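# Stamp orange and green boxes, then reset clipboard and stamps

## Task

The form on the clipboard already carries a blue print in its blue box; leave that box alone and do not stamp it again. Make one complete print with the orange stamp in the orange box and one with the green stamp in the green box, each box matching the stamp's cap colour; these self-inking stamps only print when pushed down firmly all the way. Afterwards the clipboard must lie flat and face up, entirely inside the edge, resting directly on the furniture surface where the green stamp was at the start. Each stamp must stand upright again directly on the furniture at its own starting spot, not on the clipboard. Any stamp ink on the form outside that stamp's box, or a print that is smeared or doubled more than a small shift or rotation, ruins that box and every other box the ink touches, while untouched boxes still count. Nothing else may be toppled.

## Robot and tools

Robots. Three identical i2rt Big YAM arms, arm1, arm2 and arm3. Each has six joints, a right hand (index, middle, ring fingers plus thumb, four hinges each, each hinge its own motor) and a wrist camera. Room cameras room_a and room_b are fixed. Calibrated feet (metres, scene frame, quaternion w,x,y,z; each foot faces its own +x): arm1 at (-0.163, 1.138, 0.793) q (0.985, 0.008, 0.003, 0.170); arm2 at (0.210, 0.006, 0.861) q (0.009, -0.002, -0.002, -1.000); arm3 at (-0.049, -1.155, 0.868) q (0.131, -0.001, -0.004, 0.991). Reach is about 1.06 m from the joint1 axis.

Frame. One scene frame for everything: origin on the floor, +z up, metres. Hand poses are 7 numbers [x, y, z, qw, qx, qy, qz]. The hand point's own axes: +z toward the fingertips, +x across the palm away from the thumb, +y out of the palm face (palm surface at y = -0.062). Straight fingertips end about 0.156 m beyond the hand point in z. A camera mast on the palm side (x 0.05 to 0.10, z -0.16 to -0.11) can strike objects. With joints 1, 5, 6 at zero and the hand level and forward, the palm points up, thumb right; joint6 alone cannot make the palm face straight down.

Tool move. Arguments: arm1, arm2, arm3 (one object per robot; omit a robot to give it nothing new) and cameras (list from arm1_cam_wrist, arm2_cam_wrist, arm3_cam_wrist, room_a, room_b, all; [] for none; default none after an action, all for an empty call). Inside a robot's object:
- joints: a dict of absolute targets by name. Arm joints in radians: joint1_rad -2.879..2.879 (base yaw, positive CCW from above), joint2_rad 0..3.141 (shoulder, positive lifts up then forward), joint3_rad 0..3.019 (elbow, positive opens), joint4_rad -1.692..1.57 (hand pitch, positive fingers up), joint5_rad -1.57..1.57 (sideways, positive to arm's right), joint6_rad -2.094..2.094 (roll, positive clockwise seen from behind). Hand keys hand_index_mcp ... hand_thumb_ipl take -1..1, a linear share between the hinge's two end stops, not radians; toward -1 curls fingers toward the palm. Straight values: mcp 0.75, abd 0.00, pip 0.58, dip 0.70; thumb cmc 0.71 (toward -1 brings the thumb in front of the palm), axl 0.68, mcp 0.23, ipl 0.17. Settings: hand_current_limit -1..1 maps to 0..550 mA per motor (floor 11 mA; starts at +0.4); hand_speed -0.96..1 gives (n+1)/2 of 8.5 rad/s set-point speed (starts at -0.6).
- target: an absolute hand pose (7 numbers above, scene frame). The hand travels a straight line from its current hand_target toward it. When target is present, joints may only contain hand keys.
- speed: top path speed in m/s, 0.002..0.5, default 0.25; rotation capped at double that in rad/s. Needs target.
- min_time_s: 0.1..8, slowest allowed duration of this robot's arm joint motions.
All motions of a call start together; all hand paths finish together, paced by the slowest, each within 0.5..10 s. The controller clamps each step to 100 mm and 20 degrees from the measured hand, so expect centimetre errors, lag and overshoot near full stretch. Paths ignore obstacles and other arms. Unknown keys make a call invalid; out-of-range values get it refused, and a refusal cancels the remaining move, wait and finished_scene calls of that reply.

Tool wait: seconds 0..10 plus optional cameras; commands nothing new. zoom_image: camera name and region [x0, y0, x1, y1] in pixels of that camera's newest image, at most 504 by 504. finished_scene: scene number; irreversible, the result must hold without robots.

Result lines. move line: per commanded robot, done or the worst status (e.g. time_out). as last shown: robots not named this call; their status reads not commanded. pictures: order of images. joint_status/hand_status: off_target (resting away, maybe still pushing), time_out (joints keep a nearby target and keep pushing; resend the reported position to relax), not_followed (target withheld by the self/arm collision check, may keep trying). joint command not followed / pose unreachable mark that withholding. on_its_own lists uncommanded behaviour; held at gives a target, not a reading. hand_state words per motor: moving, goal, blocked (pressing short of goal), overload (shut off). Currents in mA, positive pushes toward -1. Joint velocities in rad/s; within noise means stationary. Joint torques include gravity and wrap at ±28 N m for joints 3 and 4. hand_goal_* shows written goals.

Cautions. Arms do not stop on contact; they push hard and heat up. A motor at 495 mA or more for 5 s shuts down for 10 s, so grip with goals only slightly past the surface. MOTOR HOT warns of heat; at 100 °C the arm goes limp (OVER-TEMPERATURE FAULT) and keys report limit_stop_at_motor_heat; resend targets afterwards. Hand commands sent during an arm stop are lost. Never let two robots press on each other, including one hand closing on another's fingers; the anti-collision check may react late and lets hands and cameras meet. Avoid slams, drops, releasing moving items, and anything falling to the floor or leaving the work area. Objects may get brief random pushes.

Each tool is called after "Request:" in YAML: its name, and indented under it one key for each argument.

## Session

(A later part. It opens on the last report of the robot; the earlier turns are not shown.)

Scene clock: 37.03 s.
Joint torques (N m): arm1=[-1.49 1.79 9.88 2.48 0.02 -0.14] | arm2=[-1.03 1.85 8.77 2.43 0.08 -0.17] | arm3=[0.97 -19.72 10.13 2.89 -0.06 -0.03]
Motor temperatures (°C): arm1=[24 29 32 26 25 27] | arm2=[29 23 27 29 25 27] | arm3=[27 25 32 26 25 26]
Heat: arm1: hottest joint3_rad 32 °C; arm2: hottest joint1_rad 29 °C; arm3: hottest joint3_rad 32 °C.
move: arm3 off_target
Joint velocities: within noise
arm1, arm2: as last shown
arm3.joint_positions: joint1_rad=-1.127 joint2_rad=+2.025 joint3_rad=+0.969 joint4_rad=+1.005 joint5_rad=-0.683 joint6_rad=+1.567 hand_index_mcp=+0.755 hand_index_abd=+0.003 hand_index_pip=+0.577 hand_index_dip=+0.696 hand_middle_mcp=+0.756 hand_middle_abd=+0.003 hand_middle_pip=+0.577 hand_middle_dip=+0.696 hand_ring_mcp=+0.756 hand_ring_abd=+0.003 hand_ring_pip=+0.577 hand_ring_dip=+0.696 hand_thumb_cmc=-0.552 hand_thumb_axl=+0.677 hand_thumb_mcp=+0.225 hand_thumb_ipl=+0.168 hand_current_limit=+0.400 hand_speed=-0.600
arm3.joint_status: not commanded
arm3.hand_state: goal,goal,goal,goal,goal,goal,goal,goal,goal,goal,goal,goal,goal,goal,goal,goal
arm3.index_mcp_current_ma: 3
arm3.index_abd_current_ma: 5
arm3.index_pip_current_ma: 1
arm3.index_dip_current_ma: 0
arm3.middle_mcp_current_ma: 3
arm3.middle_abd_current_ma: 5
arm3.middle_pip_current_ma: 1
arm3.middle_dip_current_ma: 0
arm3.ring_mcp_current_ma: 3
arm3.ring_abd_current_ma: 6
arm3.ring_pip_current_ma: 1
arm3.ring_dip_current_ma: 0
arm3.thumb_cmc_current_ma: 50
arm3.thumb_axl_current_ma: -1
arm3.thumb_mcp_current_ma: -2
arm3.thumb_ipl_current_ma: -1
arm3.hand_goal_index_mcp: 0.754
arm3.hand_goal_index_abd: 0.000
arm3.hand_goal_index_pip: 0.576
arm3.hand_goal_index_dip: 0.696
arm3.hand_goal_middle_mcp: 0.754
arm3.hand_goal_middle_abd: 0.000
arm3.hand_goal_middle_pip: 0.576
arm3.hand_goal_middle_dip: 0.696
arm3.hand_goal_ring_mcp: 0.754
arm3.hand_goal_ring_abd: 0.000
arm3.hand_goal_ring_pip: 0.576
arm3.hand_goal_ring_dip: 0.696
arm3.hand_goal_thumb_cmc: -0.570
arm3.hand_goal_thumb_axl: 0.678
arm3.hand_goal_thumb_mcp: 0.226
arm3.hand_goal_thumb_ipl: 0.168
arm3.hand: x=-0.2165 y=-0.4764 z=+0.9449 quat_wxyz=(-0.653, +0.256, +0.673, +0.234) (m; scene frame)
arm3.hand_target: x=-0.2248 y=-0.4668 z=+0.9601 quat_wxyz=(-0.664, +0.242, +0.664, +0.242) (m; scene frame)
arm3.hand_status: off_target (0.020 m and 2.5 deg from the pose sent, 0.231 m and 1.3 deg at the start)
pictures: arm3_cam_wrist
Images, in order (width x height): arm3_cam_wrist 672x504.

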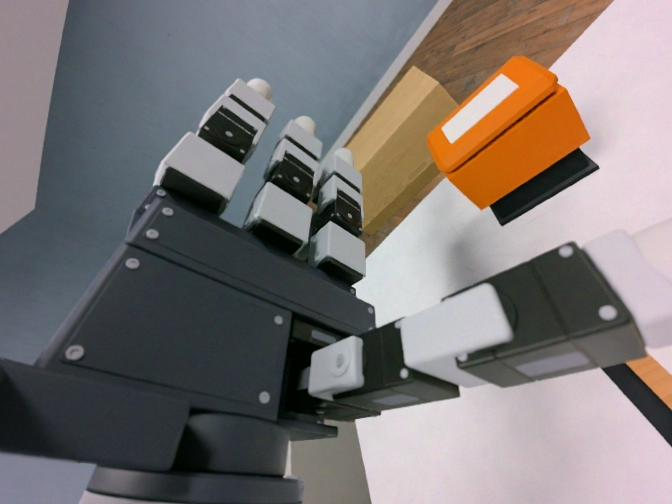

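Request:
move:
  arm3: {"target": [-0.27, -0.43, 0.975, 0.6645, -0.2419, -0.6644, -0.2419], "speed": 0.15}
  cameras: ["arm3_cam_wrist", "room_b"]

Request:
zoom_image:
  camera: "arm3_cam_wrist"
  region: [330, 40, 672, 300]

Request:
zoom_image:
  camera: "room_b"
  region: [310, 170, 490, 300]

Scene clock: 39.60 s.
Joint torques (N m): arm1=[-1.55 1.85 9.88 2.48 0.01 -0.14] | arm2=[-1.08 1.73 8.77 2.41 0.08 -0.16] | arm3=[0.09 -19.9 11.1 1.47 0.11 -0.03]
Motor temperatures (°C): arm1=[24 29 33 26 25 27] | arm2=[29 23 28 29 25 27] | arm3=[27 25 32 26 25 26]
Heat: arm1: hottest joint3_rad 33 °C; arm2: hottest joint1_rad 29 °C; arm3: hottest joint3_rad 32 °C.
move: arm3 off_target
Joint velocities: within noise
arm1, arm2: as last shown
arm3.joint_positions: joint1_rad=-1.051 joint2_rad=+2.042 joint3_rad=+1.115 joint4_rad=+0.937 joint5_rad=-0.621 joint6_rad=+1.568 hand_index_mcp=+0.755 hand_index_abd=+0.003 hand_index_pip=+0.577 hand_index_dip=+0.696 hand_middle_mcp=+0.756 hand_middle_abd=+0.003 hand_middle_pip=+0.577 hand_middle_dip=+0.696 hand_ring_mcp=+0.756 hand_ring_abd=+0.003 hand_ring_pip=+0.577 hand_ring_dip=+0.696 hand_thumb_cmc=-0.552 hand_thumb_axl=+0.677 hand_thumb_mcp=+0.225 hand_thumb_ipl=+0.168 hand_current_limit=+0.400 hand_speed=-0.600
arm3.joint_status: not commanded
arm3.hand_state: goal,goal,goal,goal,goal,goal,goal,goal,goal,goal,goal,goal,goal,goal,goal,goal
arm3.index_mcp_current_ma: 3
arm3.index_abd_current_ma: 5
arm3.index_pip_current_ma: 1
arm3.index_dip_current_ma: 0
arm3.middle_mcp_current_ma: 3
arm3.middle_abd_current_ma: 5
arm3.middle_pip_current_ma: 1
arm3.middle_dip_current_ma: 0
arm3.ring_mcp_current_ma: 3
arm3.ring_abd_current_ma: 6
arm3.ring_pip_current_ma: 1
arm3.ring_dip_current_ma: 0
arm3.thumb_cmc_current_ma: 50
arm3.thumb_axl_current_ma: -1
arm3.thumb_mcp_current_ma: -2
arm3.thumb_ipl_current_ma: -1
arm3.hand_goal_index_mcp: 0.754
arm3.hand_goal_index_abd: 0.000
arm3.hand_goal_index_pip: 0.576
arm3.hand_goal_index_dip: 0.696
arm3.hand_goal_middle_mcp: 0.754
arm3.hand_goal_middle_abd: 0.000
arm3.hand_goal_middle_pip: 0.576
arm3.hand_goal_middle_dip: 0.696
arm3.hand_goal_ring_mcp: 0.754
arm3.hand_goal_ring_abd: 0.000
arm3.hand_goal_ring_pip: 0.576
arm3.hand_goal_ring_dip: 0.696
arm3.hand_goal_thumb_cmc: -0.570
arm3.hand_goal_thumb_axl: 0.678
arm3.hand_goal_thumb_mcp: 0.226
arm3.hand_goal_thumb_ipl: 0.168
arm3.hand: x=-0.2696 y=-0.4396 z=+0.9839 quat_wxyz=(-0.666, +0.233, +0.664, +0.247) (m; scene frame)
arm3.hand_target: x=-0.2699 y=-0.4307 z=+0.9752 quat_wxyz=(-0.665, +0.242, +0.664, +0.242) (m; scene frame)
arm3.hand_status: off_target (0.013 m and 1.2 deg from the pose sent, 0.077 m and 2.5 deg at the start)
pictures: arm3_cam_wrist, room_b
Images, in order (width x height): arm3_cam_wrist 672x504, room_b 672x504.

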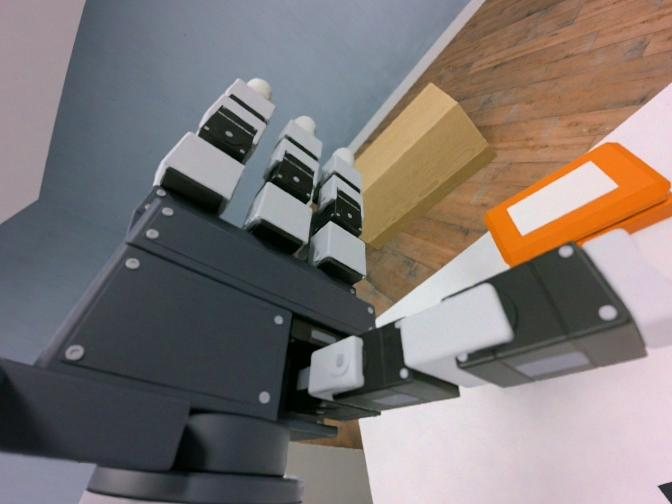

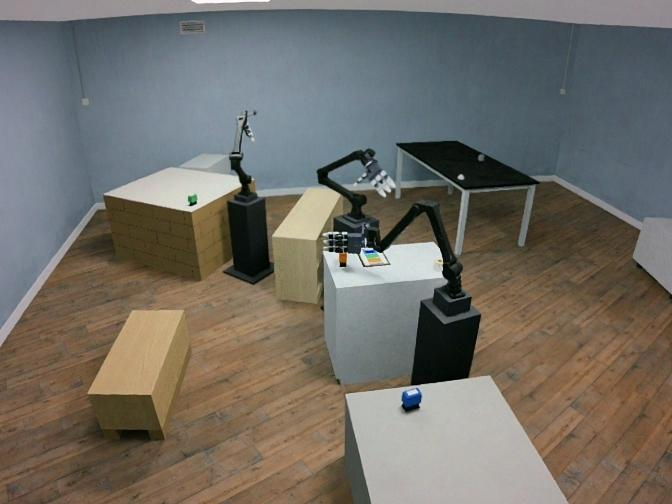

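Scaled by 1.474 from the camera's 672x504 image, which has a finer 960x720 frame.

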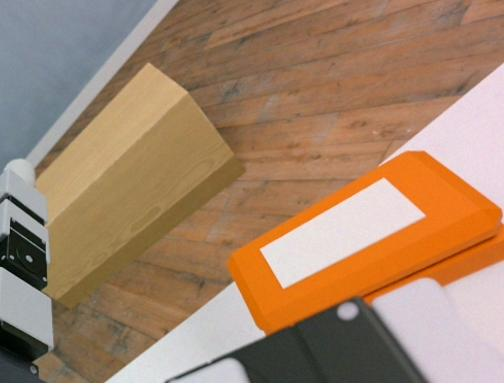

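Scaled by 2.800 from the camera's 672x504 image, which has a finer 960x720 frame.

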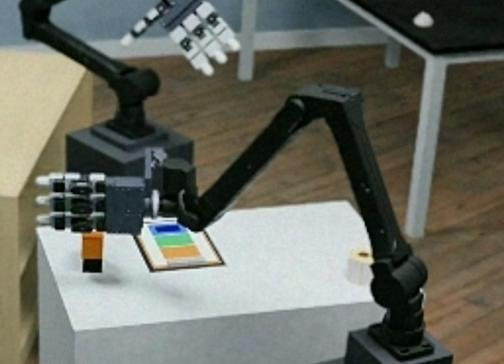

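Request:
wait:
  seconds: 0.5
  cameras: ["arm3_cam_wrist"]

Scene clock: 40.80 s.
Joint torques (N m): arm1=[-1.61 1.73 9.85 2.47 0.02 -0.13] | arm2=[-0.97 1.79 8.77 2.43 0.08 -0.17] | arm3=[0.21 -19.78 11.11 1.47 0.11 -0.03]
Motor temperatures (°C): arm1=[24 29 33 26 25 27] | arm2=[29 23 28 29 25 27] | arm3=[27 25 32 26 25 26]
Heat: arm1: hottest joint3_rad 33 °C; arm2: hottest joint1_rad 29 °C; arm3: hottest joint3_rad 32 °C.
Joint velocities: within noise
arm1.joint_positions: joint1_rad=+0.539 joint2_rad=+0.634 joint3_rad=+1.406 joint4_rad=-1.334 joint5_rad=-0.069 joint6_rad=+1.110 hand_index_mcp=+0.754 hand_index_abd=+0.000 hand_index_pip=+0.577 hand_index_dip=+0.696 hand_middle_mcp=+0.754 hand_middle_abd=+0.000 hand_middle_pip=+0.577 hand_middle_dip=+0.696 hand_ring_mcp=+0.754 hand_ring_abd=+0.000 hand_ring_pip=+0.577 hand_ring_dip=+0.696 hand_thumb_cmc=+0.714 hand_thumb_axl=+0.677 hand_thumb_mcp=+0.226 hand_thumb_ipl=+0.168 hand_current_limit=+0.400 hand_speed=-0.600
arm1.joint_status: not commanded
arm1.hand_state: goal,goal,goal,goal,goal,goal,goal,goal,goal,goal,goal,goal,goal,goal,goal,goal
arm1.index_mcp_current_ma: 0
arm1.index_abd_current_ma: 0
arm1.index_pip_current_ma: 0
arm1.index_dip_current_ma: 0
arm1.middle_mcp_current_ma: 0
arm1.middle_abd_current_ma: 0
arm1.middle_pip_current_ma: 0
arm1.middle_dip_current_ma: 0
arm1.ring_mcp_current_ma: 0
arm1.ring_abd_current_ma: 0
arm1.ring_pip_current_ma: 0
arm1.ring_dip_current_ma: 0
arm1.thumb_cmc_current_ma: 0
arm1.thumb_axl_current_ma: 0
arm1.thumb_mcp_current_ma: 0
arm1.thumb_ipl_current_ma: 0
arm1.hand_goal_index_mcp: 0.754
arm1.hand_goal_index_abd: 0.000
arm1.hand_goal_index_pip: 0.576
arm1.hand_goal_index_dip: 0.696
arm1.hand_goal_middle_mcp: 0.754
arm1.hand_goal_middle_abd: 0.000
arm1.hand_goal_middle_pip: 0.576
arm1.hand_goal_middle_dip: 0.696
arm1.hand_goal_ring_mcp: 0.754
arm1.hand_goal_ring_abd: 0.000
arm1.hand_goal_ring_pip: 0.576
arm1.hand_goal_ring_dip: 0.696
arm1.hand_goal_thumb_cmc: 0.714
arm1.hand_goal_thumb_axl: 0.678
arm1.hand_goal_thumb_mcp: 0.226
arm1.hand_goal_thumb_ipl: 0.168
arm1.hand: x=+0.0601 y=+1.2783 z=+1.3493 quat_wxyz=(-0.137, +0.676, +0.553, +0.467) (m; scene frame)
arm1.hand_target: x=+0.0586 y=+1.2762 z=+1.3602 quat_wxyz=(-0.139, +0.671, +0.550, +0.478) (m; scene frame)
arm1.hand_status: not commanded
arm2.joint_positions: joint1_rad=+1.820 joint2_rad=+0.271 joint3_rad=+0.773 joint4_rad=-1.104 joint5_rad=+0.113 joint6_rad=+1.139 hand_index_mcp=+0.756 hand_index_abd=+0.001 hand_index_pip=+0.577 hand_index_dip=+0.696 hand_middle_mcp=+0.756 hand_middle_abd=+0.001 hand_middle_pip=+0.577 hand_middle_dip=+0.696 hand_ring_mcp=+0.756 hand_ring_abd=+0.001 hand_ring_pip=+0.577 hand_ring_dip=+0.696 hand_thumb_cmc=+0.715 hand_thumb_axl=+0.677 hand_thumb_mcp=+0.225 hand_thumb_ipl=+0.168 hand_current_limit=+0.400 hand_speed=-0.600
arm2.joint_status: not commanded
arm2.hand_state: goal,goal,goal,goal,goal,goal,goal,goal,goal,goal,goal,goal,goal,goal,goal,goal
arm2.index_mcp_current_ma: 7
arm2.index_abd_current_ma: 2
arm2.index_pip_current_ma: 2
arm2.index_dip_current_ma: 0
arm2.middle_mcp_current_ma: 7
arm2.middle_abd_current_ma: 2
arm2.middle_pip_current_ma: 2
arm2.middle_dip_current_ma: 0
arm2.ring_mcp_current_ma: 8
arm2.ring_abd_current_ma: 2
arm2.ring_pip_current_ma: 2
arm2.ring_dip_current_ma: 0
arm2.thumb_cmc_current_ma: 4
arm2.thumb_axl_current_ma: -3
arm2.thumb_mcp_current_ma: -3
arm2.thumb_ipl_current_ma: -1
arm2.hand_goal_index_mcp: 0.754
arm2.hand_goal_index_abd: 0.000
arm2.hand_goal_index_pip: 0.576
arm2.hand_goal_index_dip: 0.696
arm2.hand_goal_middle_mcp: 0.754
arm2.hand_goal_middle_abd: 0.000
arm2.hand_goal_middle_pip: 0.576
arm2.hand_goal_middle_dip: 0.696
arm2.hand_goal_ring_mcp: 0.754
arm2.hand_goal_ring_abd: 0.000
arm2.hand_goal_ring_pip: 0.576
arm2.hand_goal_ring_dip: 0.696
arm2.hand_goal_thumb_cmc: 0.714
arm2.hand_goal_thumb_axl: 0.678
arm2.hand_goal_thumb_mcp: 0.226
arm2.hand_goal_thumb_ipl: 0.168
arm2.hand: x=+0.1657 y=-0.2270 z=+1.2214 quat_wxyz=(+0.390, +0.789, -0.395, +0.262) (m; scene frame)
arm2.hand_target: x=+0.1637 y=-0.2274 z=+1.2301 quat_wxyz=(+0.403, +0.782, -0.392, +0.268) (m; scene frame)
arm2.hand_status: not commanded
arm3.joint_positions: joint1_rad=-1.051 joint2_rad=+2.042 joint3_rad=+1.115 joint4_rad=+0.937 joint5_rad=-0.621 joint6_rad=+1.568 hand_index_mcp=+0.755 hand_index_abd=+0.003 hand_index_pip=+0.577 hand_index_dip=+0.696 hand_middle_mcp=+0.756 hand_middle_abd=+0.003 hand_middle_pip=+0.577 hand_middle_dip=+0.696 hand_ring_mcp=+0.756 hand_ring_abd=+0.003 hand_ring_pip=+0.577 hand_ring_dip=+0.696 hand_thumb_cmc=-0.552 hand_thumb_axl=+0.677 hand_thumb_mcp=+0.225 hand_thumb_ipl=+0.168 hand_current_limit=+0.400 hand_speed=-0.600
arm3.joint_status: not commanded
arm3.hand_state: goal,goal,goal,goal,goal,goal,goal,goal,goal,goal,goal,goal,goal,goal,goal,goal
arm3.index_mcp_current_ma: 3
arm3.index_abd_current_ma: 5
arm3.index_pip_current_ma: 1
arm3.index_dip_current_ma: 0
arm3.middle_mcp_current_ma: 3
arm3.middle_abd_current_ma: 5
arm3.middle_pip_current_ma: 1
arm3.middle_dip_current_ma: 0
arm3.ring_mcp_current_ma: 3
arm3.ring_abd_current_ma: 6
arm3.ring_pip_current_ma: 1
arm3.ring_dip_current_ma: 0
arm3.thumb_cmc_current_ma: 50
arm3.thumb_axl_current_ma: -1
arm3.thumb_mcp_current_ma: -2
arm3.thumb_ipl_current_ma: -1
arm3.hand_goal_index_mcp: 0.754
arm3.hand_goal_index_abd: 0.000
arm3.hand_goal_index_pip: 0.576
arm3.hand_goal_index_dip: 0.696
arm3.hand_goal_middle_mcp: 0.754
arm3.hand_goal_middle_abd: 0.000
arm3.hand_goal_middle_pip: 0.576
arm3.hand_goal_middle_dip: 0.696
arm3.hand_goal_ring_mcp: 0.754
arm3.hand_goal_ring_abd: 0.000
arm3.hand_goal_ring_pip: 0.576
arm3.hand_goal_ring_dip: 0.696
arm3.hand_goal_thumb_cmc: -0.570
arm3.hand_goal_thumb_axl: 0.678
arm3.hand_goal_thumb_mcp: 0.226
arm3.hand_goal_thumb_ipl: 0.168
arm3.hand: x=-0.2696 y=-0.4396 z=+0.9839 quat_wxyz=(-0.666, +0.233, +0.664, +0.247) (m; scene frame)
arm3.hand_target: x=-0.2699 y=-0.4307 z=+0.9752 quat_wxyz=(-0.665, +0.242, +0.664, +0.242) (m; scene frame)
arm3.hand_status: off_target (0.013 m and 1.2 deg from the pose sent, 0.077 m and 2.5 deg at the start)
wait: 0.50 s; at rest from the start
pictures: arm3_cam_wrist
Images, in order (width x height): arm3_cam_wrist 672x504.

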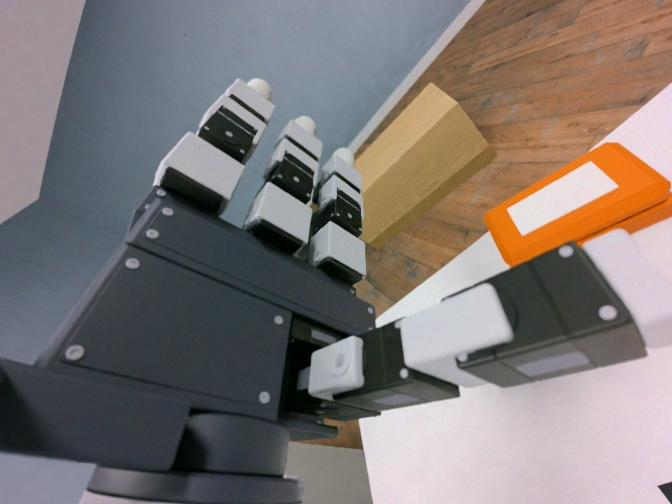

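Request:
zoom_image:
  camera: "room_b"
  region: [315, 215, 395, 275]

Request:
zoom_image:
  camera: "arm3_cam_wrist"
  region: [420, 100, 672, 289]

This scene's latest camera images include none from room_b. They are from: arm3_cam_wrist. room_b's image comes with the result of a call that names it in "cameras".

Scaled by 2.000 from the camera's 672x504 image, which has a finer 960x720 frame.

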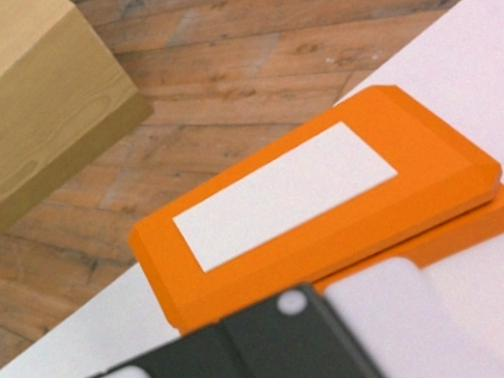

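Request:
move:
  cameras: ["room_b", "room_a", "arm3_cam_wrist"]

Request:
zoom_image:
  camera: "room_b"
  region: [315, 215, 395, 275]

Request:
zoom_image:
  camera: "room_a"
  region: [120, 100, 300, 235]

Scene clock: 42.07 s.
Joint torques (N m): arm1=[-1.49 1.9 9.89 2.47 0.03 -0.13] | arm2=[-1.03 1.85 8.79 2.43 0.08 -0.17] | arm3=[0.21 -19.66 11.1 1.47 0.11 -0.03]
Motor temperatures (°C): arm1=[24 29 33 26 25 27] | arm2=[29 23 28 29 25 27] | arm3=[27 25 32 26 25 26]
Heat: arm1: hottest joint3_rad 33 °C; arm2: hottest joint1_rad 29 °C; arm3: hottest joint3_rad 32 °C.
Joint velocities: within noise
arm1.joint_positions: joint1_rad=+0.539 joint2_rad=+0.634 joint3_rad=+1.406 joint4_rad=-1.334 joint5_rad=-0.069 joint6_rad=+1.110 hand_index_mcp=+0.754 hand_index_abd=+0.000 hand_index_pip=+0.577 hand_index_dip=+0.696 hand_middle_mcp=+0.754 hand_middle_abd=+0.000 hand_middle_pip=+0.577 hand_middle_dip=+0.696 hand_ring_mcp=+0.754 hand_ring_abd=+0.000 hand_ring_pip=+0.577 hand_ring_dip=+0.696 hand_thumb_cmc=+0.714 hand_thumb_axl=+0.677 hand_thumb_mcp=+0.226 hand_thumb_ipl=+0.168 hand_current_limit=+0.400 hand_speed=-0.600
arm1.joint_status: not commanded
arm1.hand_state: goal,goal,goal,goal,goal,goal,goal,goal,goal,goal,goal,goal,goal,goal,goal,goal
arm1.index_mcp_current_ma: 0
arm1.index_abd_current_ma: 0
arm1.index_pip_current_ma: 0
arm1.index_dip_current_ma: 0
arm1.middle_mcp_current_ma: 0
arm1.middle_abd_current_ma: 0
arm1.middle_pip_current_ma: 0
arm1.middle_dip_current_ma: 0
arm1.ring_mcp_current_ma: 0
arm1.ring_abd_current_ma: 0
arm1.ring_pip_current_ma: 0
arm1.ring_dip_current_ma: 0
arm1.thumb_cmc_current_ma: 0
arm1.thumb_axl_current_ma: 0
arm1.thumb_mcp_current_ma: 0
arm1.thumb_ipl_current_ma: 0
arm1.hand_goal_index_mcp: 0.754
arm1.hand_goal_index_abd: 0.000
arm1.hand_goal_index_pip: 0.576
arm1.hand_goal_index_dip: 0.696
arm1.hand_goal_middle_mcp: 0.754
arm1.hand_goal_middle_abd: 0.000
arm1.hand_goal_middle_pip: 0.576
arm1.hand_goal_middle_dip: 0.696
arm1.hand_goal_ring_mcp: 0.754
arm1.hand_goal_ring_abd: 0.000
arm1.hand_goal_ring_pip: 0.576
arm1.hand_goal_ring_dip: 0.696
arm1.hand_goal_thumb_cmc: 0.714
arm1.hand_goal_thumb_axl: 0.678
arm1.hand_goal_thumb_mcp: 0.226
arm1.hand_goal_thumb_ipl: 0.168
arm1.hand: x=+0.0601 y=+1.2783 z=+1.3493 quat_wxyz=(-0.137, +0.676, +0.553, +0.467) (m; scene frame)
arm1.hand_target: x=+0.0586 y=+1.2762 z=+1.3602 quat_wxyz=(-0.139, +0.671, +0.550, +0.478) (m; scene frame)
arm1.hand_status: not commanded
arm2.joint_positions: joint1_rad=+1.820 joint2_rad=+0.271 joint3_rad=+0.773 joint4_rad=-1.104 joint5_rad=+0.113 joint6_rad=+1.139 hand_index_mcp=+0.756 hand_index_abd=+0.001 hand_index_pip=+0.577 hand_index_dip=+0.696 hand_middle_mcp=+0.756 hand_middle_abd=+0.001 hand_middle_pip=+0.577 hand_middle_dip=+0.696 hand_ring_mcp=+0.756 hand_ring_abd=+0.001 hand_ring_pip=+0.577 hand_ring_dip=+0.696 hand_thumb_cmc=+0.715 hand_thumb_axl=+0.677 hand_thumb_mcp=+0.225 hand_thumb_ipl=+0.168 hand_current_limit=+0.400 hand_speed=-0.600
arm2.joint_status: not commanded
arm2.hand_state: goal,goal,goal,goal,goal,goal,goal,goal,goal,goal,goal,goal,goal,goal,goal,goal
arm2.index_mcp_current_ma: 7
arm2.index_abd_current_ma: 2
arm2.index_pip_current_ma: 2
arm2.index_dip_current_ma: 0
arm2.middle_mcp_current_ma: 7
arm2.middle_abd_current_ma: 2
arm2.middle_pip_current_ma: 2
arm2.middle_dip_current_ma: 0
arm2.ring_mcp_current_ma: 8
arm2.ring_abd_current_ma: 2
arm2.ring_pip_current_ma: 2
arm2.ring_dip_current_ma: 0
arm2.thumb_cmc_current_ma: 4
arm2.thumb_axl_current_ma: -3
arm2.thumb_mcp_current_ma: -3
arm2.thumb_ipl_current_ma: -1
arm2.hand_goal_index_mcp: 0.754
arm2.hand_goal_index_abd: 0.000
arm2.hand_goal_index_pip: 0.576
arm2.hand_goal_index_dip: 0.696
arm2.hand_goal_middle_mcp: 0.754
arm2.hand_goal_middle_abd: 0.000
arm2.hand_goal_middle_pip: 0.576
arm2.hand_goal_middle_dip: 0.696
arm2.hand_goal_ring_mcp: 0.754
arm2.hand_goal_ring_abd: 0.000
arm2.hand_goal_ring_pip: 0.576
arm2.hand_goal_ring_dip: 0.696
arm2.hand_goal_thumb_cmc: 0.714
arm2.hand_goal_thumb_axl: 0.678
arm2.hand_goal_thumb_mcp: 0.226
arm2.hand_goal_thumb_ipl: 0.168
arm2.hand: x=+0.1657 y=-0.2270 z=+1.2214 quat_wxyz=(+0.390, +0.789, -0.395, +0.262) (m; scene frame)
arm2.hand_target: x=+0.1637 y=-0.2274 z=+1.2301 quat_wxyz=(+0.403, +0.782, -0.392, +0.268) (m; scene frame)
arm2.hand_status: not commanded
arm3.joint_positions: joint1_rad=-1.051 joint2_rad=+2.042 joint3_rad=+1.115 joint4_rad=+0.937 joint5_rad=-0.621 joint6_rad=+1.568 hand_index_mcp=+0.755 hand_index_abd=+0.003 hand_index_pip=+0.577 hand_index_dip=+0.696 hand_middle_mcp=+0.756 hand_middle_abd=+0.003 hand_middle_pip=+0.577 hand_middle_dip=+0.696 hand_ring_mcp=+0.756 hand_ring_abd=+0.003 hand_ring_pip=+0.577 hand_ring_dip=+0.696 hand_thumb_cmc=-0.552 hand_thumb_axl=+0.677 hand_thumb_mcp=+0.225 hand_thumb_ipl=+0.168 hand_current_limit=+0.400 hand_speed=-0.600
arm3.joint_status: not commanded
arm3.hand_state: goal,goal,goal,goal,goal,goal,goal,goal,goal,goal,goal,goal,goal,goal,goal,goal
arm3.index_mcp_current_ma: 3
arm3.index_abd_current_ma: 5
arm3.index_pip_current_ma: 1
arm3.index_dip_current_ma: 0
arm3.middle_mcp_current_ma: 3
arm3.middle_abd_current_ma: 5
arm3.middle_pip_current_ma: 1
arm3.middle_dip_current_ma: 0
arm3.ring_mcp_current_ma: 3
arm3.ring_abd_current_ma: 6
arm3.ring_pip_current_ma: 1
arm3.ring_dip_current_ma: 0
arm3.thumb_cmc_current_ma: 50
arm3.thumb_axl_current_ma: -1
arm3.thumb_mcp_current_ma: -2
arm3.thumb_ipl_current_ma: -1
arm3.hand_goal_index_mcp: 0.754
arm3.hand_goal_index_abd: 0.000
arm3.hand_goal_index_pip: 0.576
arm3.hand_goal_index_dip: 0.696
arm3.hand_goal_middle_mcp: 0.754
arm3.hand_goal_middle_abd: 0.000
arm3.hand_goal_middle_pip: 0.576
arm3.hand_goal_middle_dip: 0.696
arm3.hand_goal_ring_mcp: 0.754
arm3.hand_goal_ring_abd: 0.000
arm3.hand_goal_ring_pip: 0.576
arm3.hand_goal_ring_dip: 0.696
arm3.hand_goal_thumb_cmc: -0.570
arm3.hand_goal_thumb_axl: 0.678
arm3.hand_goal_thumb_mcp: 0.226
arm3.hand_goal_thumb_ipl: 0.168
arm3.hand: x=-0.2696 y=-0.4396 z=+0.9839 quat_wxyz=(-0.666, +0.233, +0.664, +0.247) (m; scene frame)
arm3.hand_target: x=-0.2699 y=-0.4307 z=+0.9752 quat_wxyz=(-0.665, +0.242, +0.664, +0.242) (m; scene frame)
arm3.hand_status: off_target (0.013 m and 1.2 deg from the pose sent, 0.077 m and 2.5 deg at the start)
pictures: arm3_cam_wrist, room_a, room_b
Images, in order (width x height): arm3_cam_wrist 672x504, room_a 672x504, room_b 672x504.

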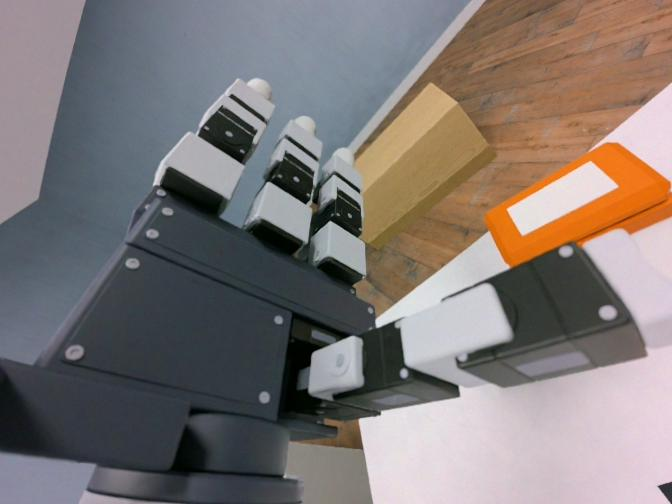

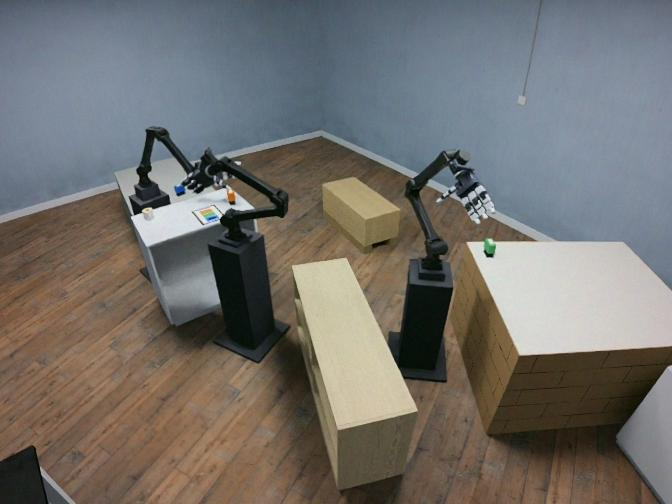

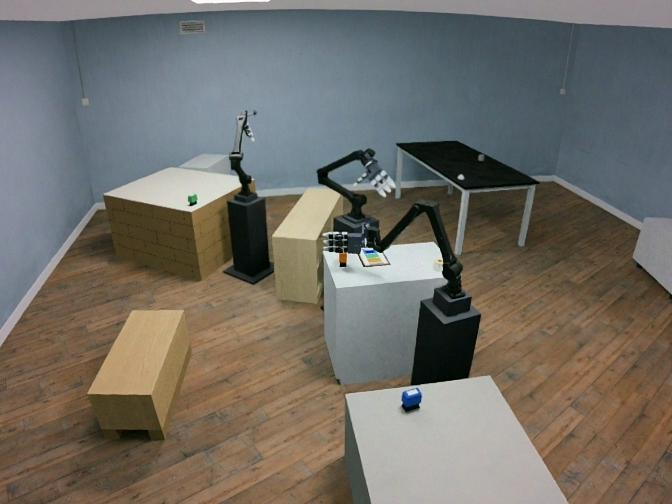

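Scaled by 6.300 from the camera's 672x504 image, which has a finer 960x720 frame.

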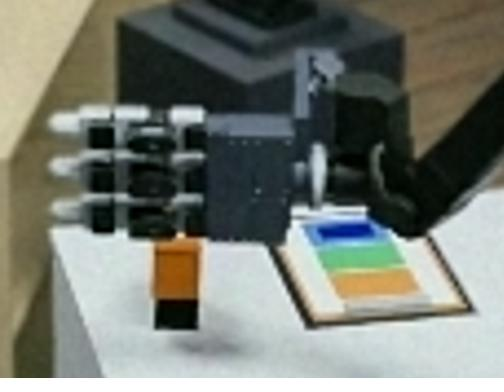

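Scaled by 2.800 from the camera's 672x504 image, which has a finer 960x720 frame.

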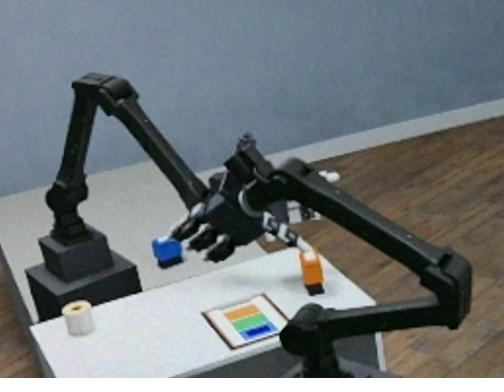

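Request:
move:
  arm3: {"target": [-0.283, -0.426, 0.935, 0.6645, -0.2419, -0.6644, -0.2419], "speed": 0.1}
  cameras: ["arm3_cam_wrist", "room_b"]

Request:
zoom_image:
  camera: "arm3_cam_wrist"
  region: [330, 40, 672, 300]

Request:
zoom_image:
  camera: "room_b"
  region: [315, 215, 395, 275]

Scene clock: 44.80 s.
Joint torques (N m): arm1=[-1.55 1.73 9.87 2.45 0.03 -0.14] | arm2=[-0.91 1.85 8.79 2.41 0.08 -0.16] | arm3=[0.79 -21.42 10.81 2.97 0.09 -0.03]
Motor temperatures (°C): arm1=[24 29 33 26 25 27] | arm2=[29 23 28 29 25 27] | arm3=[27 25 32 26 25 26]
Heat: arm1: hottest joint3_rad 33 °C; arm2: hottest joint1_rad 29 °C; arm3: hottest joint3_rad 32 °C.
move: arm3 off_target
Joint velocities: within noise
arm1, arm2: as last shown
arm3.joint_positions: joint1_rad=-1.039 joint2_rad=+2.151 joint3_rad=+1.141 joint4_rad=+0.965 joint5_rad=-0.600 joint6_rad=+1.568 hand_index_mcp=+0.755 hand_index_abd=+0.003 hand_index_pip=+0.577 hand_index_dip=+0.696 hand_middle_mcp=+0.756 hand_middle_abd=+0.003 hand_middle_pip=+0.577 hand_middle_dip=+0.696 hand_ring_mcp=+0.756 hand_ring_abd=+0.003 hand_ring_pip=+0.577 hand_ring_dip=+0.696 hand_thumb_cmc=-0.552 hand_thumb_axl=+0.677 hand_thumb_mcp=+0.225 hand_thumb_ipl=+0.168 hand_current_limit=+0.400 hand_speed=-0.600
arm3.joint_status: not commanded
arm3.hand_state: goal,goal,goal,goal,goal,goal,goal,goal,goal,goal,goal,goal,goal,goal,goal,goal
arm3.index_mcp_current_ma: 3
arm3.index_abd_current_ma: 5
arm3.index_pip_current_ma: 1
arm3.index_dip_current_ma: 0
arm3.middle_mcp_current_ma: 3
arm3.middle_abd_current_ma: 5
arm3.middle_pip_current_ma: 1
arm3.middle_dip_current_ma: 0
arm3.ring_mcp_current_ma: 3
arm3.ring_abd_current_ma: 6
arm3.ring_pip_current_ma: 1
arm3.ring_dip_current_ma: 0
arm3.thumb_cmc_current_ma: 50
arm3.thumb_axl_current_ma: -1
arm3.thumb_mcp_current_ma: -2
arm3.thumb_ipl_current_ma: -1
arm3.hand_goal_index_mcp: 0.754
arm3.hand_goal_index_abd: 0.000
arm3.hand_goal_index_pip: 0.576
arm3.hand_goal_index_dip: 0.696
arm3.hand_goal_middle_mcp: 0.754
arm3.hand_goal_middle_abd: 0.000
arm3.hand_goal_middle_pip: 0.576
arm3.hand_goal_middle_dip: 0.696
arm3.hand_goal_ring_mcp: 0.754
arm3.hand_goal_ring_abd: 0.000
arm3.hand_goal_ring_pip: 0.576
arm3.hand_goal_ring_dip: 0.696
arm3.hand_goal_thumb_cmc: -0.570
arm3.hand_goal_thumb_axl: 0.678
arm3.hand_goal_thumb_mcp: 0.226
arm3.hand_goal_thumb_ipl: 0.168
arm3.hand: x=-0.2753 y=-0.4363 z=+0.9242 quat_wxyz=(-0.654, +0.252, +0.674, +0.234) (m; scene frame)
arm3.hand_target: x=-0.2827 y=-0.4268 z=+0.9351 quat_wxyz=(-0.664, +0.242, +0.664, +0.242) (m; scene frame)
arm3.hand_status: off_target (0.017 m and 2.2 deg from the pose sent, 0.052 m and 1.2 deg at the start)
pictures: arm3_cam_wrist, room_b
Images, in order (width x height): arm3_cam_wrist 672x504, room_b 672x504.

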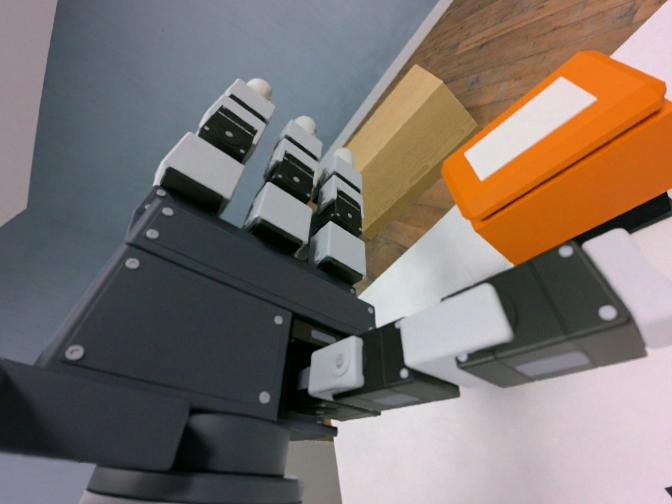

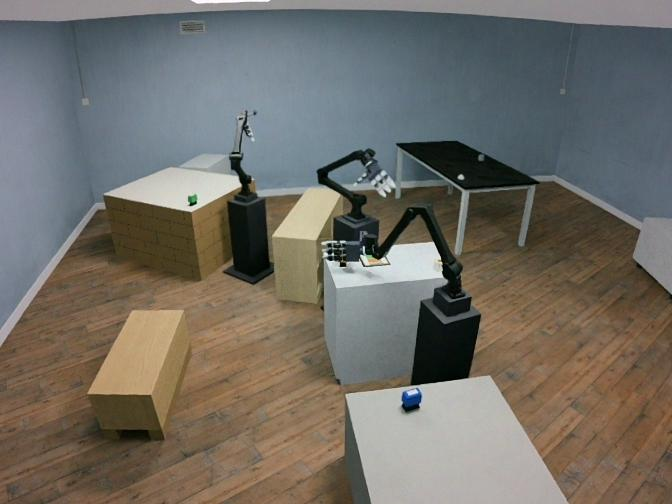

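Scaled by 1.474 from the camera's 672x504 image, which has a finer 960x720 frame.

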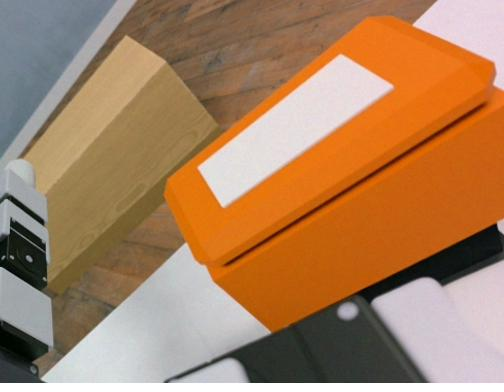

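Scaled by 6.300 from the camera's 672x504 image, which has a finer 960x720 frame.

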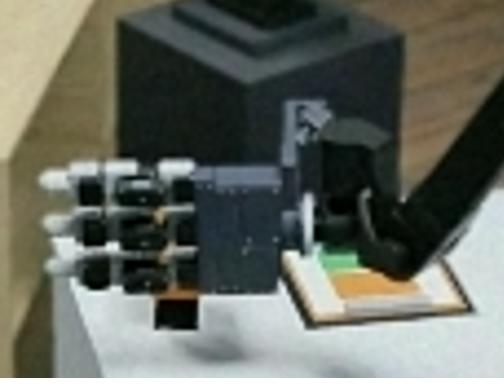

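Request:
move:
  arm3: {"target": [-0.2955, -0.4167, 0.899, 0.6645, -0.2419, -0.6644, -0.2419], "speed": 0.08}
  cameras: ["arm3_cam_wrist", "room_b"]

Request:
zoom_image:
  camera: "arm3_cam_wrist"
  region: [330, 40, 672, 300]

Request:
zoom_image:
  camera: "room_b"
  region: [315, 215, 395, 275]

Scene clock: 46.40 s.
Joint torques (N m): arm1=[-1.61 1.73 9.85 2.45 0.02 -0.14] | arm2=[-1.03 1.85 8.76 2.43 0.08 -0.16] | arm3=[0.79 -21.95 10.41 3 0.11 -0.03]
Motor temperatures (°C): arm1=[24 29 33 25 25 27] | arm2=[29 23 28 29 25 27] | arm3=[27 25 32 26 25 26]
Heat: arm1: hottest joint3_rad 33 °C; arm2: hottest joint1_rad 29 °C; arm3: hottest joint3_rad 32 °C.
move: arm3 off_target
Joint velocities: within noise
arm1, arm2: as last shown
arm3.joint_positions: joint1_rad=-1.022 joint2_rad=+2.245 joint3_rad=+1.198 joint4_rad=+1.006 joint5_rad=-0.584 joint6_rad=+1.568 hand_index_mcp=+0.755 hand_index_abd=+0.003 hand_index_pip=+0.577 hand_index_dip=+0.696 hand_middle_mcp=+0.756 hand_middle_abd=+0.003 hand_middle_pip=+0.577 hand_middle_dip=+0.696 hand_ring_mcp=+0.756 hand_ring_abd=+0.003 hand_ring_pip=+0.577 hand_ring_dip=+0.696 hand_thumb_cmc=-0.552 hand_thumb_axl=+0.677 hand_thumb_mcp=+0.225 hand_thumb_ipl=+0.168 hand_current_limit=+0.400 hand_speed=-0.600
arm3.joint_status: not commanded
arm3.hand_state: goal,goal,goal,goal,goal,goal,goal,goal,goal,goal,goal,goal,goal,goal,goal,goal
arm3.index_mcp_current_ma: 3
arm3.index_abd_current_ma: 5
arm3.index_pip_current_ma: 1
arm3.index_dip_current_ma: 0
arm3.middle_mcp_current_ma: 3
arm3.middle_abd_current_ma: 5
arm3.middle_pip_current_ma: 1
arm3.middle_dip_current_ma: 0
arm3.ring_mcp_current_ma: 3
arm3.ring_abd_current_ma: 6
arm3.ring_pip_current_ma: 1
arm3.ring_dip_current_ma: 0
arm3.thumb_cmc_current_ma: 50
arm3.thumb_axl_current_ma: -1
arm3.thumb_mcp_current_ma: -2
arm3.thumb_ipl_current_ma: -1
arm3.hand_goal_index_mcp: 0.754
arm3.hand_goal_index_abd: 0.000
arm3.hand_goal_index_pip: 0.576
arm3.hand_goal_index_dip: 0.696
arm3.hand_goal_middle_mcp: 0.754
arm3.hand_goal_middle_abd: 0.000
arm3.hand_goal_middle_pip: 0.576
arm3.hand_goal_middle_dip: 0.696
arm3.hand_goal_ring_mcp: 0.754
arm3.hand_goal_ring_abd: 0.000
arm3.hand_goal_ring_pip: 0.576
arm3.hand_goal_ring_dip: 0.696
arm3.hand_goal_thumb_cmc: -0.570
arm3.hand_goal_thumb_axl: 0.678
arm3.hand_goal_thumb_mcp: 0.226
arm3.hand_goal_thumb_ipl: 0.168
arm3.hand: x=-0.2880 y=-0.4261 z=+0.8916 quat_wxyz=(-0.655, +0.251, +0.673, +0.235) (m; scene frame)
arm3.hand_target: x=-0.2951 y=-0.4174 z=+0.8989 quat_wxyz=(-0.664, +0.242, +0.665, +0.242) (m; scene frame)
arm3.hand_status: off_target (0.014 m and 2.0 deg from the pose sent, 0.038 m and 2.2 deg at the start)
pictures: arm3_cam_wrist, room_b
Images, in order (width x height): arm3_cam_wrist 672x504, room_b 672x504.

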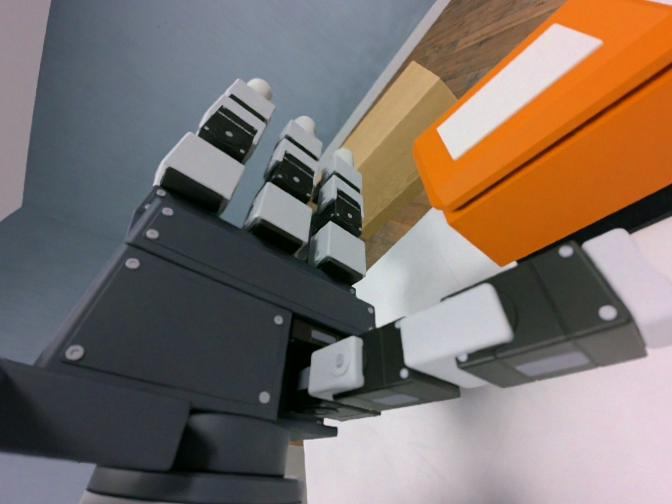

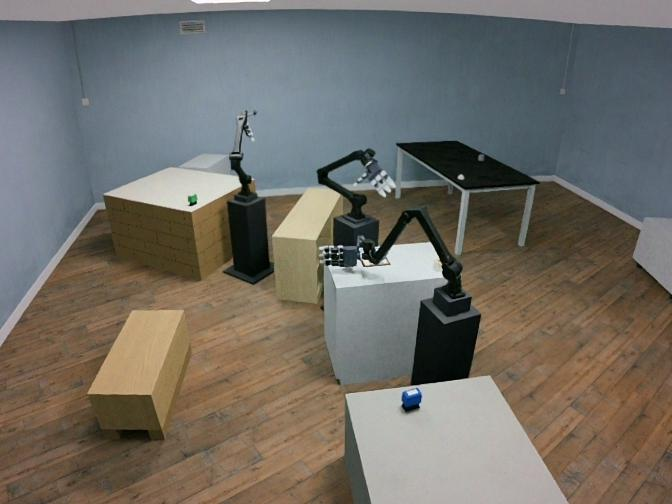

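Scaled by 1.474 from the camera's 672x504 image, which has a finer 960x720 frame.

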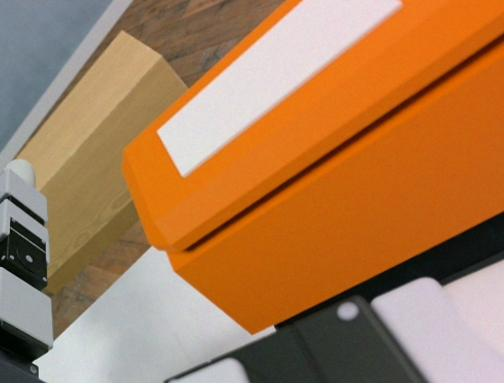

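Scaled by 6.300 from the camera's 672x504 image, which has a finer 960x720 frame.

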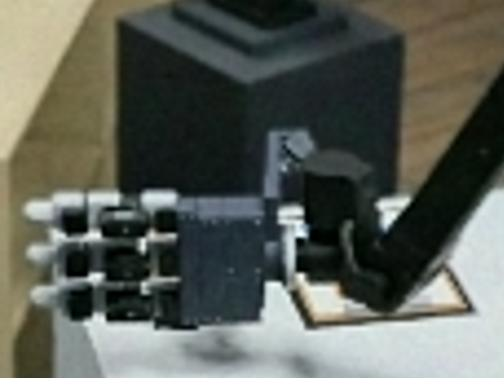

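Request:
move:
  arm3: {"target": [-0.2955, -0.4167, 0.887, 0.6645, -0.2419, -0.6644, -0.2419], "speed": 0.06, "joints": {"hand_index_mcp": -0.06, "hand_index_pip": 0.36, "hand_index_dip": 0.55, "hand_middle_mcp": -0.06, "hand_middle_pip": 0.36, "hand_middle_dip": 0.55, "hand_thumb_mcp": 0.13}}
  cameras: ["arm3_cam_wrist", "room_b"]

Request:
zoom_image:
  camera: "room_b"
  region: [315, 215, 395, 275]

Scene clock: 48.20 s.
Joint torques (N m): arm1=[-1.55 1.85 9.89 2.47 0.02 -0.14] | arm2=[-1.03 1.85 8.77 2.39 0.08 -0.17] | arm3=[0.73 -21.3 10.32 3.04 0.08 -0.19]
Motor temperatures (°C): arm1=[24 29 33 25 25 27] | arm2=[29 23 28 29 25 27] | arm3=[27 25 32 26 25 26]
Heat: arm1: hottest joint3_rad 33 °C; arm2: hottest joint1_rad 29 °C; arm3: hottest joint3_rad 32 °C.
move: arm3 off_target
Joint velocities: within noise
arm1, arm2: as last shown
arm3.joint_positions: joint1_rad=-1.022 joint2_rad=+2.264 joint3_rad=+1.205 joint4_rad=+1.025 joint5_rad=-0.583 joint6_rad=+1.568 hand_index_mcp=-0.057 hand_index_abd=+0.003 hand_index_pip=+0.362 hand_index_dip=+0.553 hand_middle_mcp=-0.057 hand_middle_abd=+0.003 hand_middle_pip=+0.363 hand_middle_dip=+0.552 hand_ring_mcp=+0.756 hand_ring_abd=+0.003 hand_ring_pip=+0.577 hand_ring_dip=+0.696 hand_thumb_cmc=-0.552 hand_thumb_axl=+0.677 hand_thumb_mcp=+0.132 hand_thumb_ipl=+0.168 hand_current_limit=+0.400 hand_speed=-0.600
arm3.joint_status: all done
arm3.hand_state: goal,goal,goal,goal,goal,goal,goal,goal,goal,goal,goal,goal,goal,goal,goal,goal
arm3.index_mcp_current_ma: 5
arm3.index_abd_current_ma: 5
arm3.index_pip_current_ma: 4
arm3.index_dip_current_ma: 5
arm3.middle_mcp_current_ma: 6
arm3.middle_abd_current_ma: 5
arm3.middle_pip_current_ma: 5
arm3.middle_dip_current_ma: 4
arm3.ring_mcp_current_ma: 3
arm3.ring_abd_current_ma: 6
arm3.ring_pip_current_ma: 1
arm3.ring_dip_current_ma: 0
arm3.thumb_cmc_current_ma: 50
arm3.thumb_axl_current_ma: -1
arm3.thumb_mcp_current_ma: 5
arm3.thumb_ipl_current_ma: -1
arm3.hand_goal_index_mcp: -0.060
arm3.hand_goal_index_abd: 0.000
arm3.hand_goal_index_pip: 0.360
arm3.hand_goal_index_dip: 0.550
arm3.hand_goal_middle_mcp: -0.060
arm3.hand_goal_middle_abd: 0.000
arm3.hand_goal_middle_pip: 0.360
arm3.hand_goal_middle_dip: 0.550
arm3.hand_goal_ring_mcp: 0.754
arm3.hand_goal_ring_abd: 0.000
arm3.hand_goal_ring_pip: 0.576
arm3.hand_goal_ring_dip: 0.696
arm3.hand_goal_thumb_cmc: -0.570
arm3.hand_goal_thumb_axl: 0.678
arm3.hand_goal_thumb_mcp: 0.130
arm3.hand_goal_thumb_ipl: 0.168
arm3.hand: x=-0.2885 y=-0.4248 z=+0.8862 quat_wxyz=(-0.656, +0.249, +0.672, +0.237) (m; scene frame)
arm3.hand_target: x=-0.2953 y=-0.4174 z=+0.8869 quat_wxyz=(-0.664, +0.242, +0.665, +0.242) (m; scene frame)
arm3.hand_status: off_target (0.011 m and 1.6 deg from the pose sent, 0.013 m and 2.0 deg at the start)
pictures: arm3_cam_wrist, room_b
Images, in order (width x height): arm3_cam_wrist 672x504, room_b 672x504.

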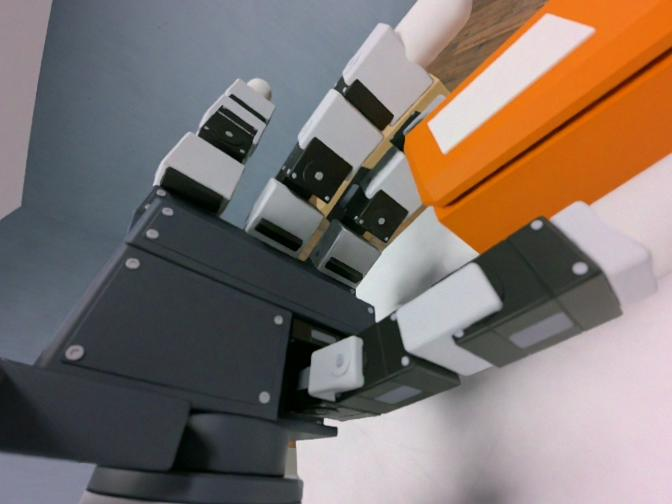

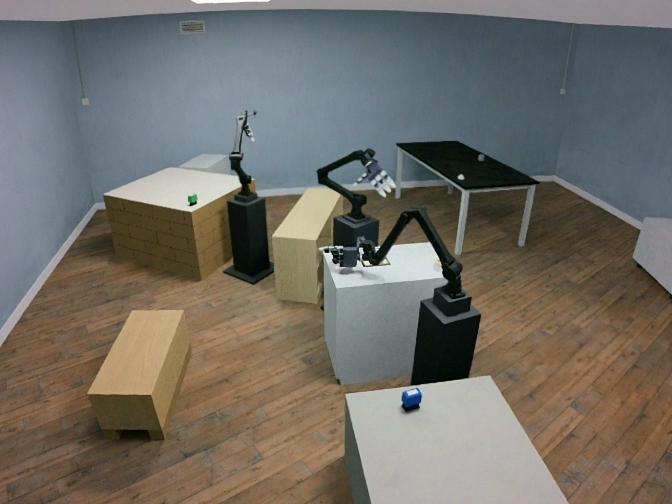

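Scaled by 6.300 from the camera's 672x504 image, which has a finer 960x720 frame.

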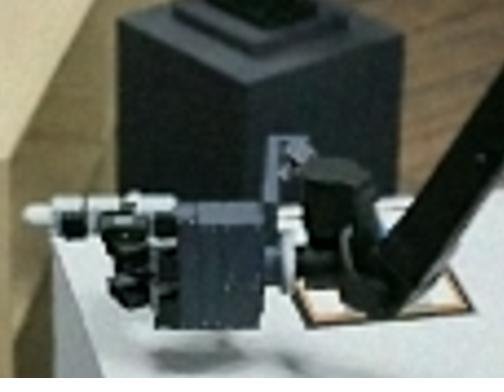

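Request:
move:
  arm3: {"target": [-0.2955, -0.4167, 0.879, 0.6645, -0.2419, -0.6644, -0.2419], "speed": 0.06, "joints": {"hand_speed": -0.9}}
  cameras: []

Request:
move:
  arm3: {"joints": {"hand_index_mcp": -0.30, "hand_middle_mcp": -0.30, "hand_thumb_mcp": 0.0, "hand_thumb_ipl": 0.11}}
  cameras: ["arm3_cam_wrist", "room_b"]

Request:
zoom_image:
  camera: "room_b"
  region: [315, 215, 395, 275]

Scene clock: 49.37 s.
Joint torques (N m): arm1=[-1.61 1.79 9.88 2.45 0.03 -0.14] | arm2=[-1.03 1.85 8.77 2.4 0.08 -0.17] | arm3=[0.85 -21.36 10.25 3.07 0.08 -0.19]
Motor temperatures (°C): arm1=[24 29 33 25 25 27] | arm2=[29 23 28 29 25 27] | arm3=[27 26 32 26 25 26]
Heat: arm1: hottest joint3_rad 33 °C; arm2: hottest joint1_rad 29 °C; arm3: hottest joint3_rad 32 °C.
move: arm3 off_target
Joint velocities: within noise
arm1, arm2: as last shown
arm3.joint_positions: joint1_rad=-1.022 joint2_rad=+2.282 joint3_rad=+1.210 joint4_rad=+1.038 joint5_rad=-0.583 joint6_rad=+1.568 hand_index_mcp=-0.057 hand_index_abd=+0.003 hand_index_pip=+0.362 hand_index_dip=+0.553 hand_middle_mcp=-0.057 hand_middle_abd=+0.003 hand_middle_pip=+0.363 hand_middle_dip=+0.552 hand_ring_mcp=+0.756 hand_ring_abd=+0.003 hand_ring_pip=+0.577 hand_ring_dip=+0.696 hand_thumb_cmc=-0.552 hand_thumb_axl=+0.677 hand_thumb_mcp=+0.132 hand_thumb_ipl=+0.168 hand_current_limit=+0.400 hand_speed=-0.900
arm3.joint_status: all done
arm3.hand_state: goal,goal,goal,goal,goal,goal,goal,goal,goal,goal,goal,goal,goal,goal,goal,goal
arm3.index_mcp_current_ma: 5
arm3.index_abd_current_ma: 5
arm3.index_pip_current_ma: 4
arm3.index_dip_current_ma: 5
arm3.middle_mcp_current_ma: 6
arm3.middle_abd_current_ma: 5
arm3.middle_pip_current_ma: 5
arm3.middle_dip_current_ma: 4
arm3.ring_mcp_current_ma: 3
arm3.ring_abd_current_ma: 6
arm3.ring_pip_current_ma: 1
arm3.ring_dip_current_ma: 0
arm3.thumb_cmc_current_ma: 50
arm3.thumb_axl_current_ma: -1
arm3.thumb_mcp_current_ma: 5
arm3.thumb_ipl_current_ma: -1
arm3.hand_goal_index_mcp: -0.060
arm3.hand_goal_index_abd: 0.000
arm3.hand_goal_index_pip: 0.360
arm3.hand_goal_index_dip: 0.550
arm3.hand_goal_middle_mcp: -0.060
arm3.hand_goal_middle_abd: 0.000
arm3.hand_goal_middle_pip: 0.360
arm3.hand_goal_middle_dip: 0.550
arm3.hand_goal_ring_mcp: 0.754
arm3.hand_goal_ring_abd: 0.000
arm3.hand_goal_ring_pip: 0.576
arm3.hand_goal_ring_dip: 0.696
arm3.hand_goal_thumb_cmc: -0.570
arm3.hand_goal_thumb_axl: 0.678
arm3.hand_goal_thumb_mcp: 0.130
arm3.hand_goal_thumb_ipl: 0.168
arm3.hand: x=-0.2884 y=-0.4250 z=+0.8781 quat_wxyz=(-0.656, +0.249, +0.672, +0.237) (m; scene frame)
arm3.hand_target: x=-0.2953 y=-0.4174 z=+0.8789 quat_wxyz=(-0.664, +0.242, +0.665, +0.242) (m; scene frame)
arm3.hand_status: off_target (0.011 m and 1.6 deg from the pose sent, 0.013 m and 1.6 deg at the start)
pictures: none
No camera images: "cameras" was empty.

Scene clock: 50.50 s.
Joint torques (N m): arm1=[-1.61 1.9 9.85 2.47 0.03 -0.14] | arm2=[-1.03 1.79 8.77 2.41 0.08 -0.17] | arm3=[0.73 -21.42 10.14 3 0.08 -0.21]
Motor temperatures (°C): arm1=[24 29 33 25 25 27] | arm2=[29 23 28 29 25 27] | arm3=[27 26 32 26 25 26]
Heat: arm1: hottest joint3_rad 33 °C; arm2: hottest joint1_rad 29 °C; arm3: hottest joint3_rad 32 °C.
move: arm3 off_target
Joint velocities: within noise
arm1, arm2: as last shown
arm3.joint_positions: joint1_rad=-1.020 joint2_rad=+2.282 joint3_rad=+1.211 joint4_rad=+1.039 joint5_rad=-0.583 joint6_rad=+1.569 hand_index_mcp=-0.185 hand_index_abd=+0.013 hand_index_pip=+0.384 hand_index_dip=+0.562 hand_middle_mcp=-0.228 hand_middle_abd=-0.011 hand_middle_pip=+0.375 hand_middle_dip=+0.552 hand_ring_mcp=+0.756 hand_ring_abd=+0.003 hand_ring_pip=+0.577 hand_ring_dip=+0.696 hand_thumb_cmc=-0.552 hand_thumb_axl=+0.680 hand_thumb_mcp=+0.047 hand_thumb_ipl=+0.133 hand_current_limit=+0.400 hand_speed=-0.900
arm3.joint_status: hand_index_mcp off_target (ended at -0.185, target -0.300); hand_middle_mcp off_target (ended at -0.228, target -0.300); hand_thumb_mcp off_target (ended at +0.047, target +0.000); hand_thumb_ipl off_target (ended at +0.133, target +0.110)
arm3.hand_state: blocked,goal,blocked,goal,blocked,goal,goal,goal,goal,goal,goal,goal,goal,goal,blocked,blocked
arm3.index_mcp_current_ma: 385
arm3.index_abd_current_ma: 28
arm3.index_pip_current_ma: 68
arm3.index_dip_current_ma: 30
arm3.middle_mcp_current_ma: 283
arm3.middle_abd_current_ma: -24
arm3.middle_pip_current_ma: 40
arm3.middle_dip_current_ma: 4
arm3.ring_mcp_current_ma: 3
arm3.ring_abd_current_ma: 6
arm3.ring_pip_current_ma: 1
arm3.ring_dip_current_ma: 0
arm3.thumb_cmc_current_ma: 52
arm3.thumb_axl_current_ma: 6
arm3.thumb_mcp_current_ma: 213
arm3.thumb_ipl_current_ma: 96
arm3.hand_goal_index_mcp: -0.300
arm3.hand_goal_index_abd: 0.000
arm3.hand_goal_index_pip: 0.360
arm3.hand_goal_index_dip: 0.550
arm3.hand_goal_middle_mcp: -0.300
arm3.hand_goal_middle_abd: 0.000
arm3.hand_goal_middle_pip: 0.360
arm3.hand_goal_middle_dip: 0.550
arm3.hand_goal_ring_mcp: 0.754
arm3.hand_goal_ring_abd: 0.000
arm3.hand_goal_ring_pip: 0.576
arm3.hand_goal_ring_dip: 0.696
arm3.hand_goal_thumb_cmc: -0.570
arm3.hand_goal_thumb_axl: 0.678
arm3.hand_goal_thumb_mcp: 0.000
arm3.hand_goal_thumb_ipl: 0.110
arm3.hand: x=-0.2897 y=-0.4248 z=+0.8791 quat_wxyz=(-0.657, +0.248, +0.671, +0.237) (m; scene frame)
arm3.hand_target: x=-0.2955 y=-0.4174 z=+0.8790 quat_wxyz=(-0.664, +0.242, +0.665, +0.242) (m; scene frame)
arm3.hand_status: not commanded
pictures: arm3_cam_wrist, room_b
Images, in order (width x height): arm3_cam_wrist 672x504, room_b 672x504.

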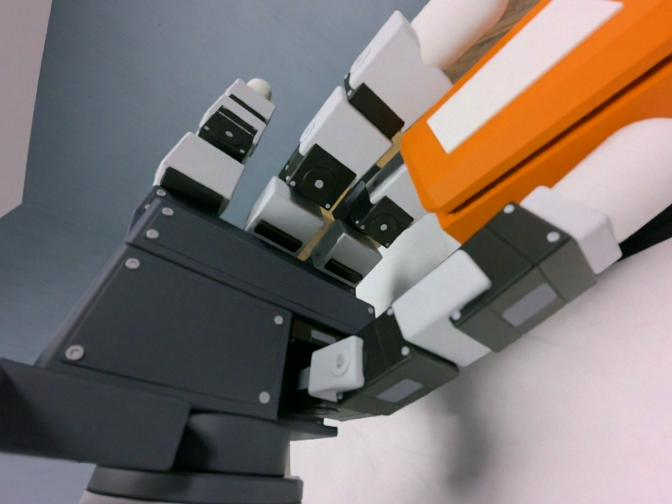

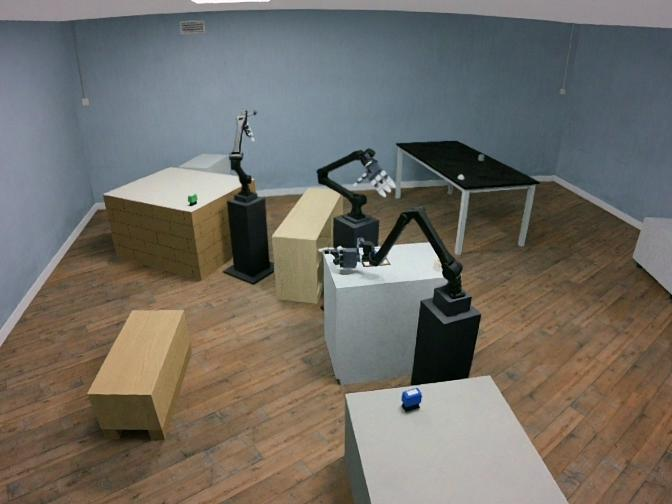

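Scaled by 6.300 from the camera's 672x504 image, which has a finer 960x720 frame.

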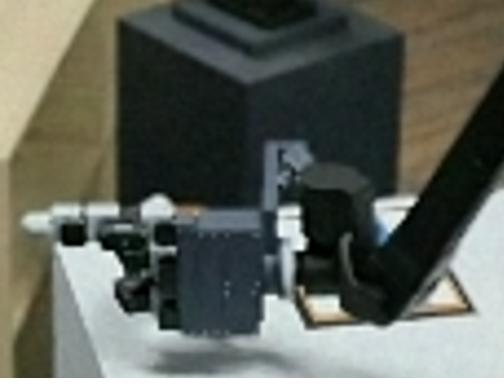

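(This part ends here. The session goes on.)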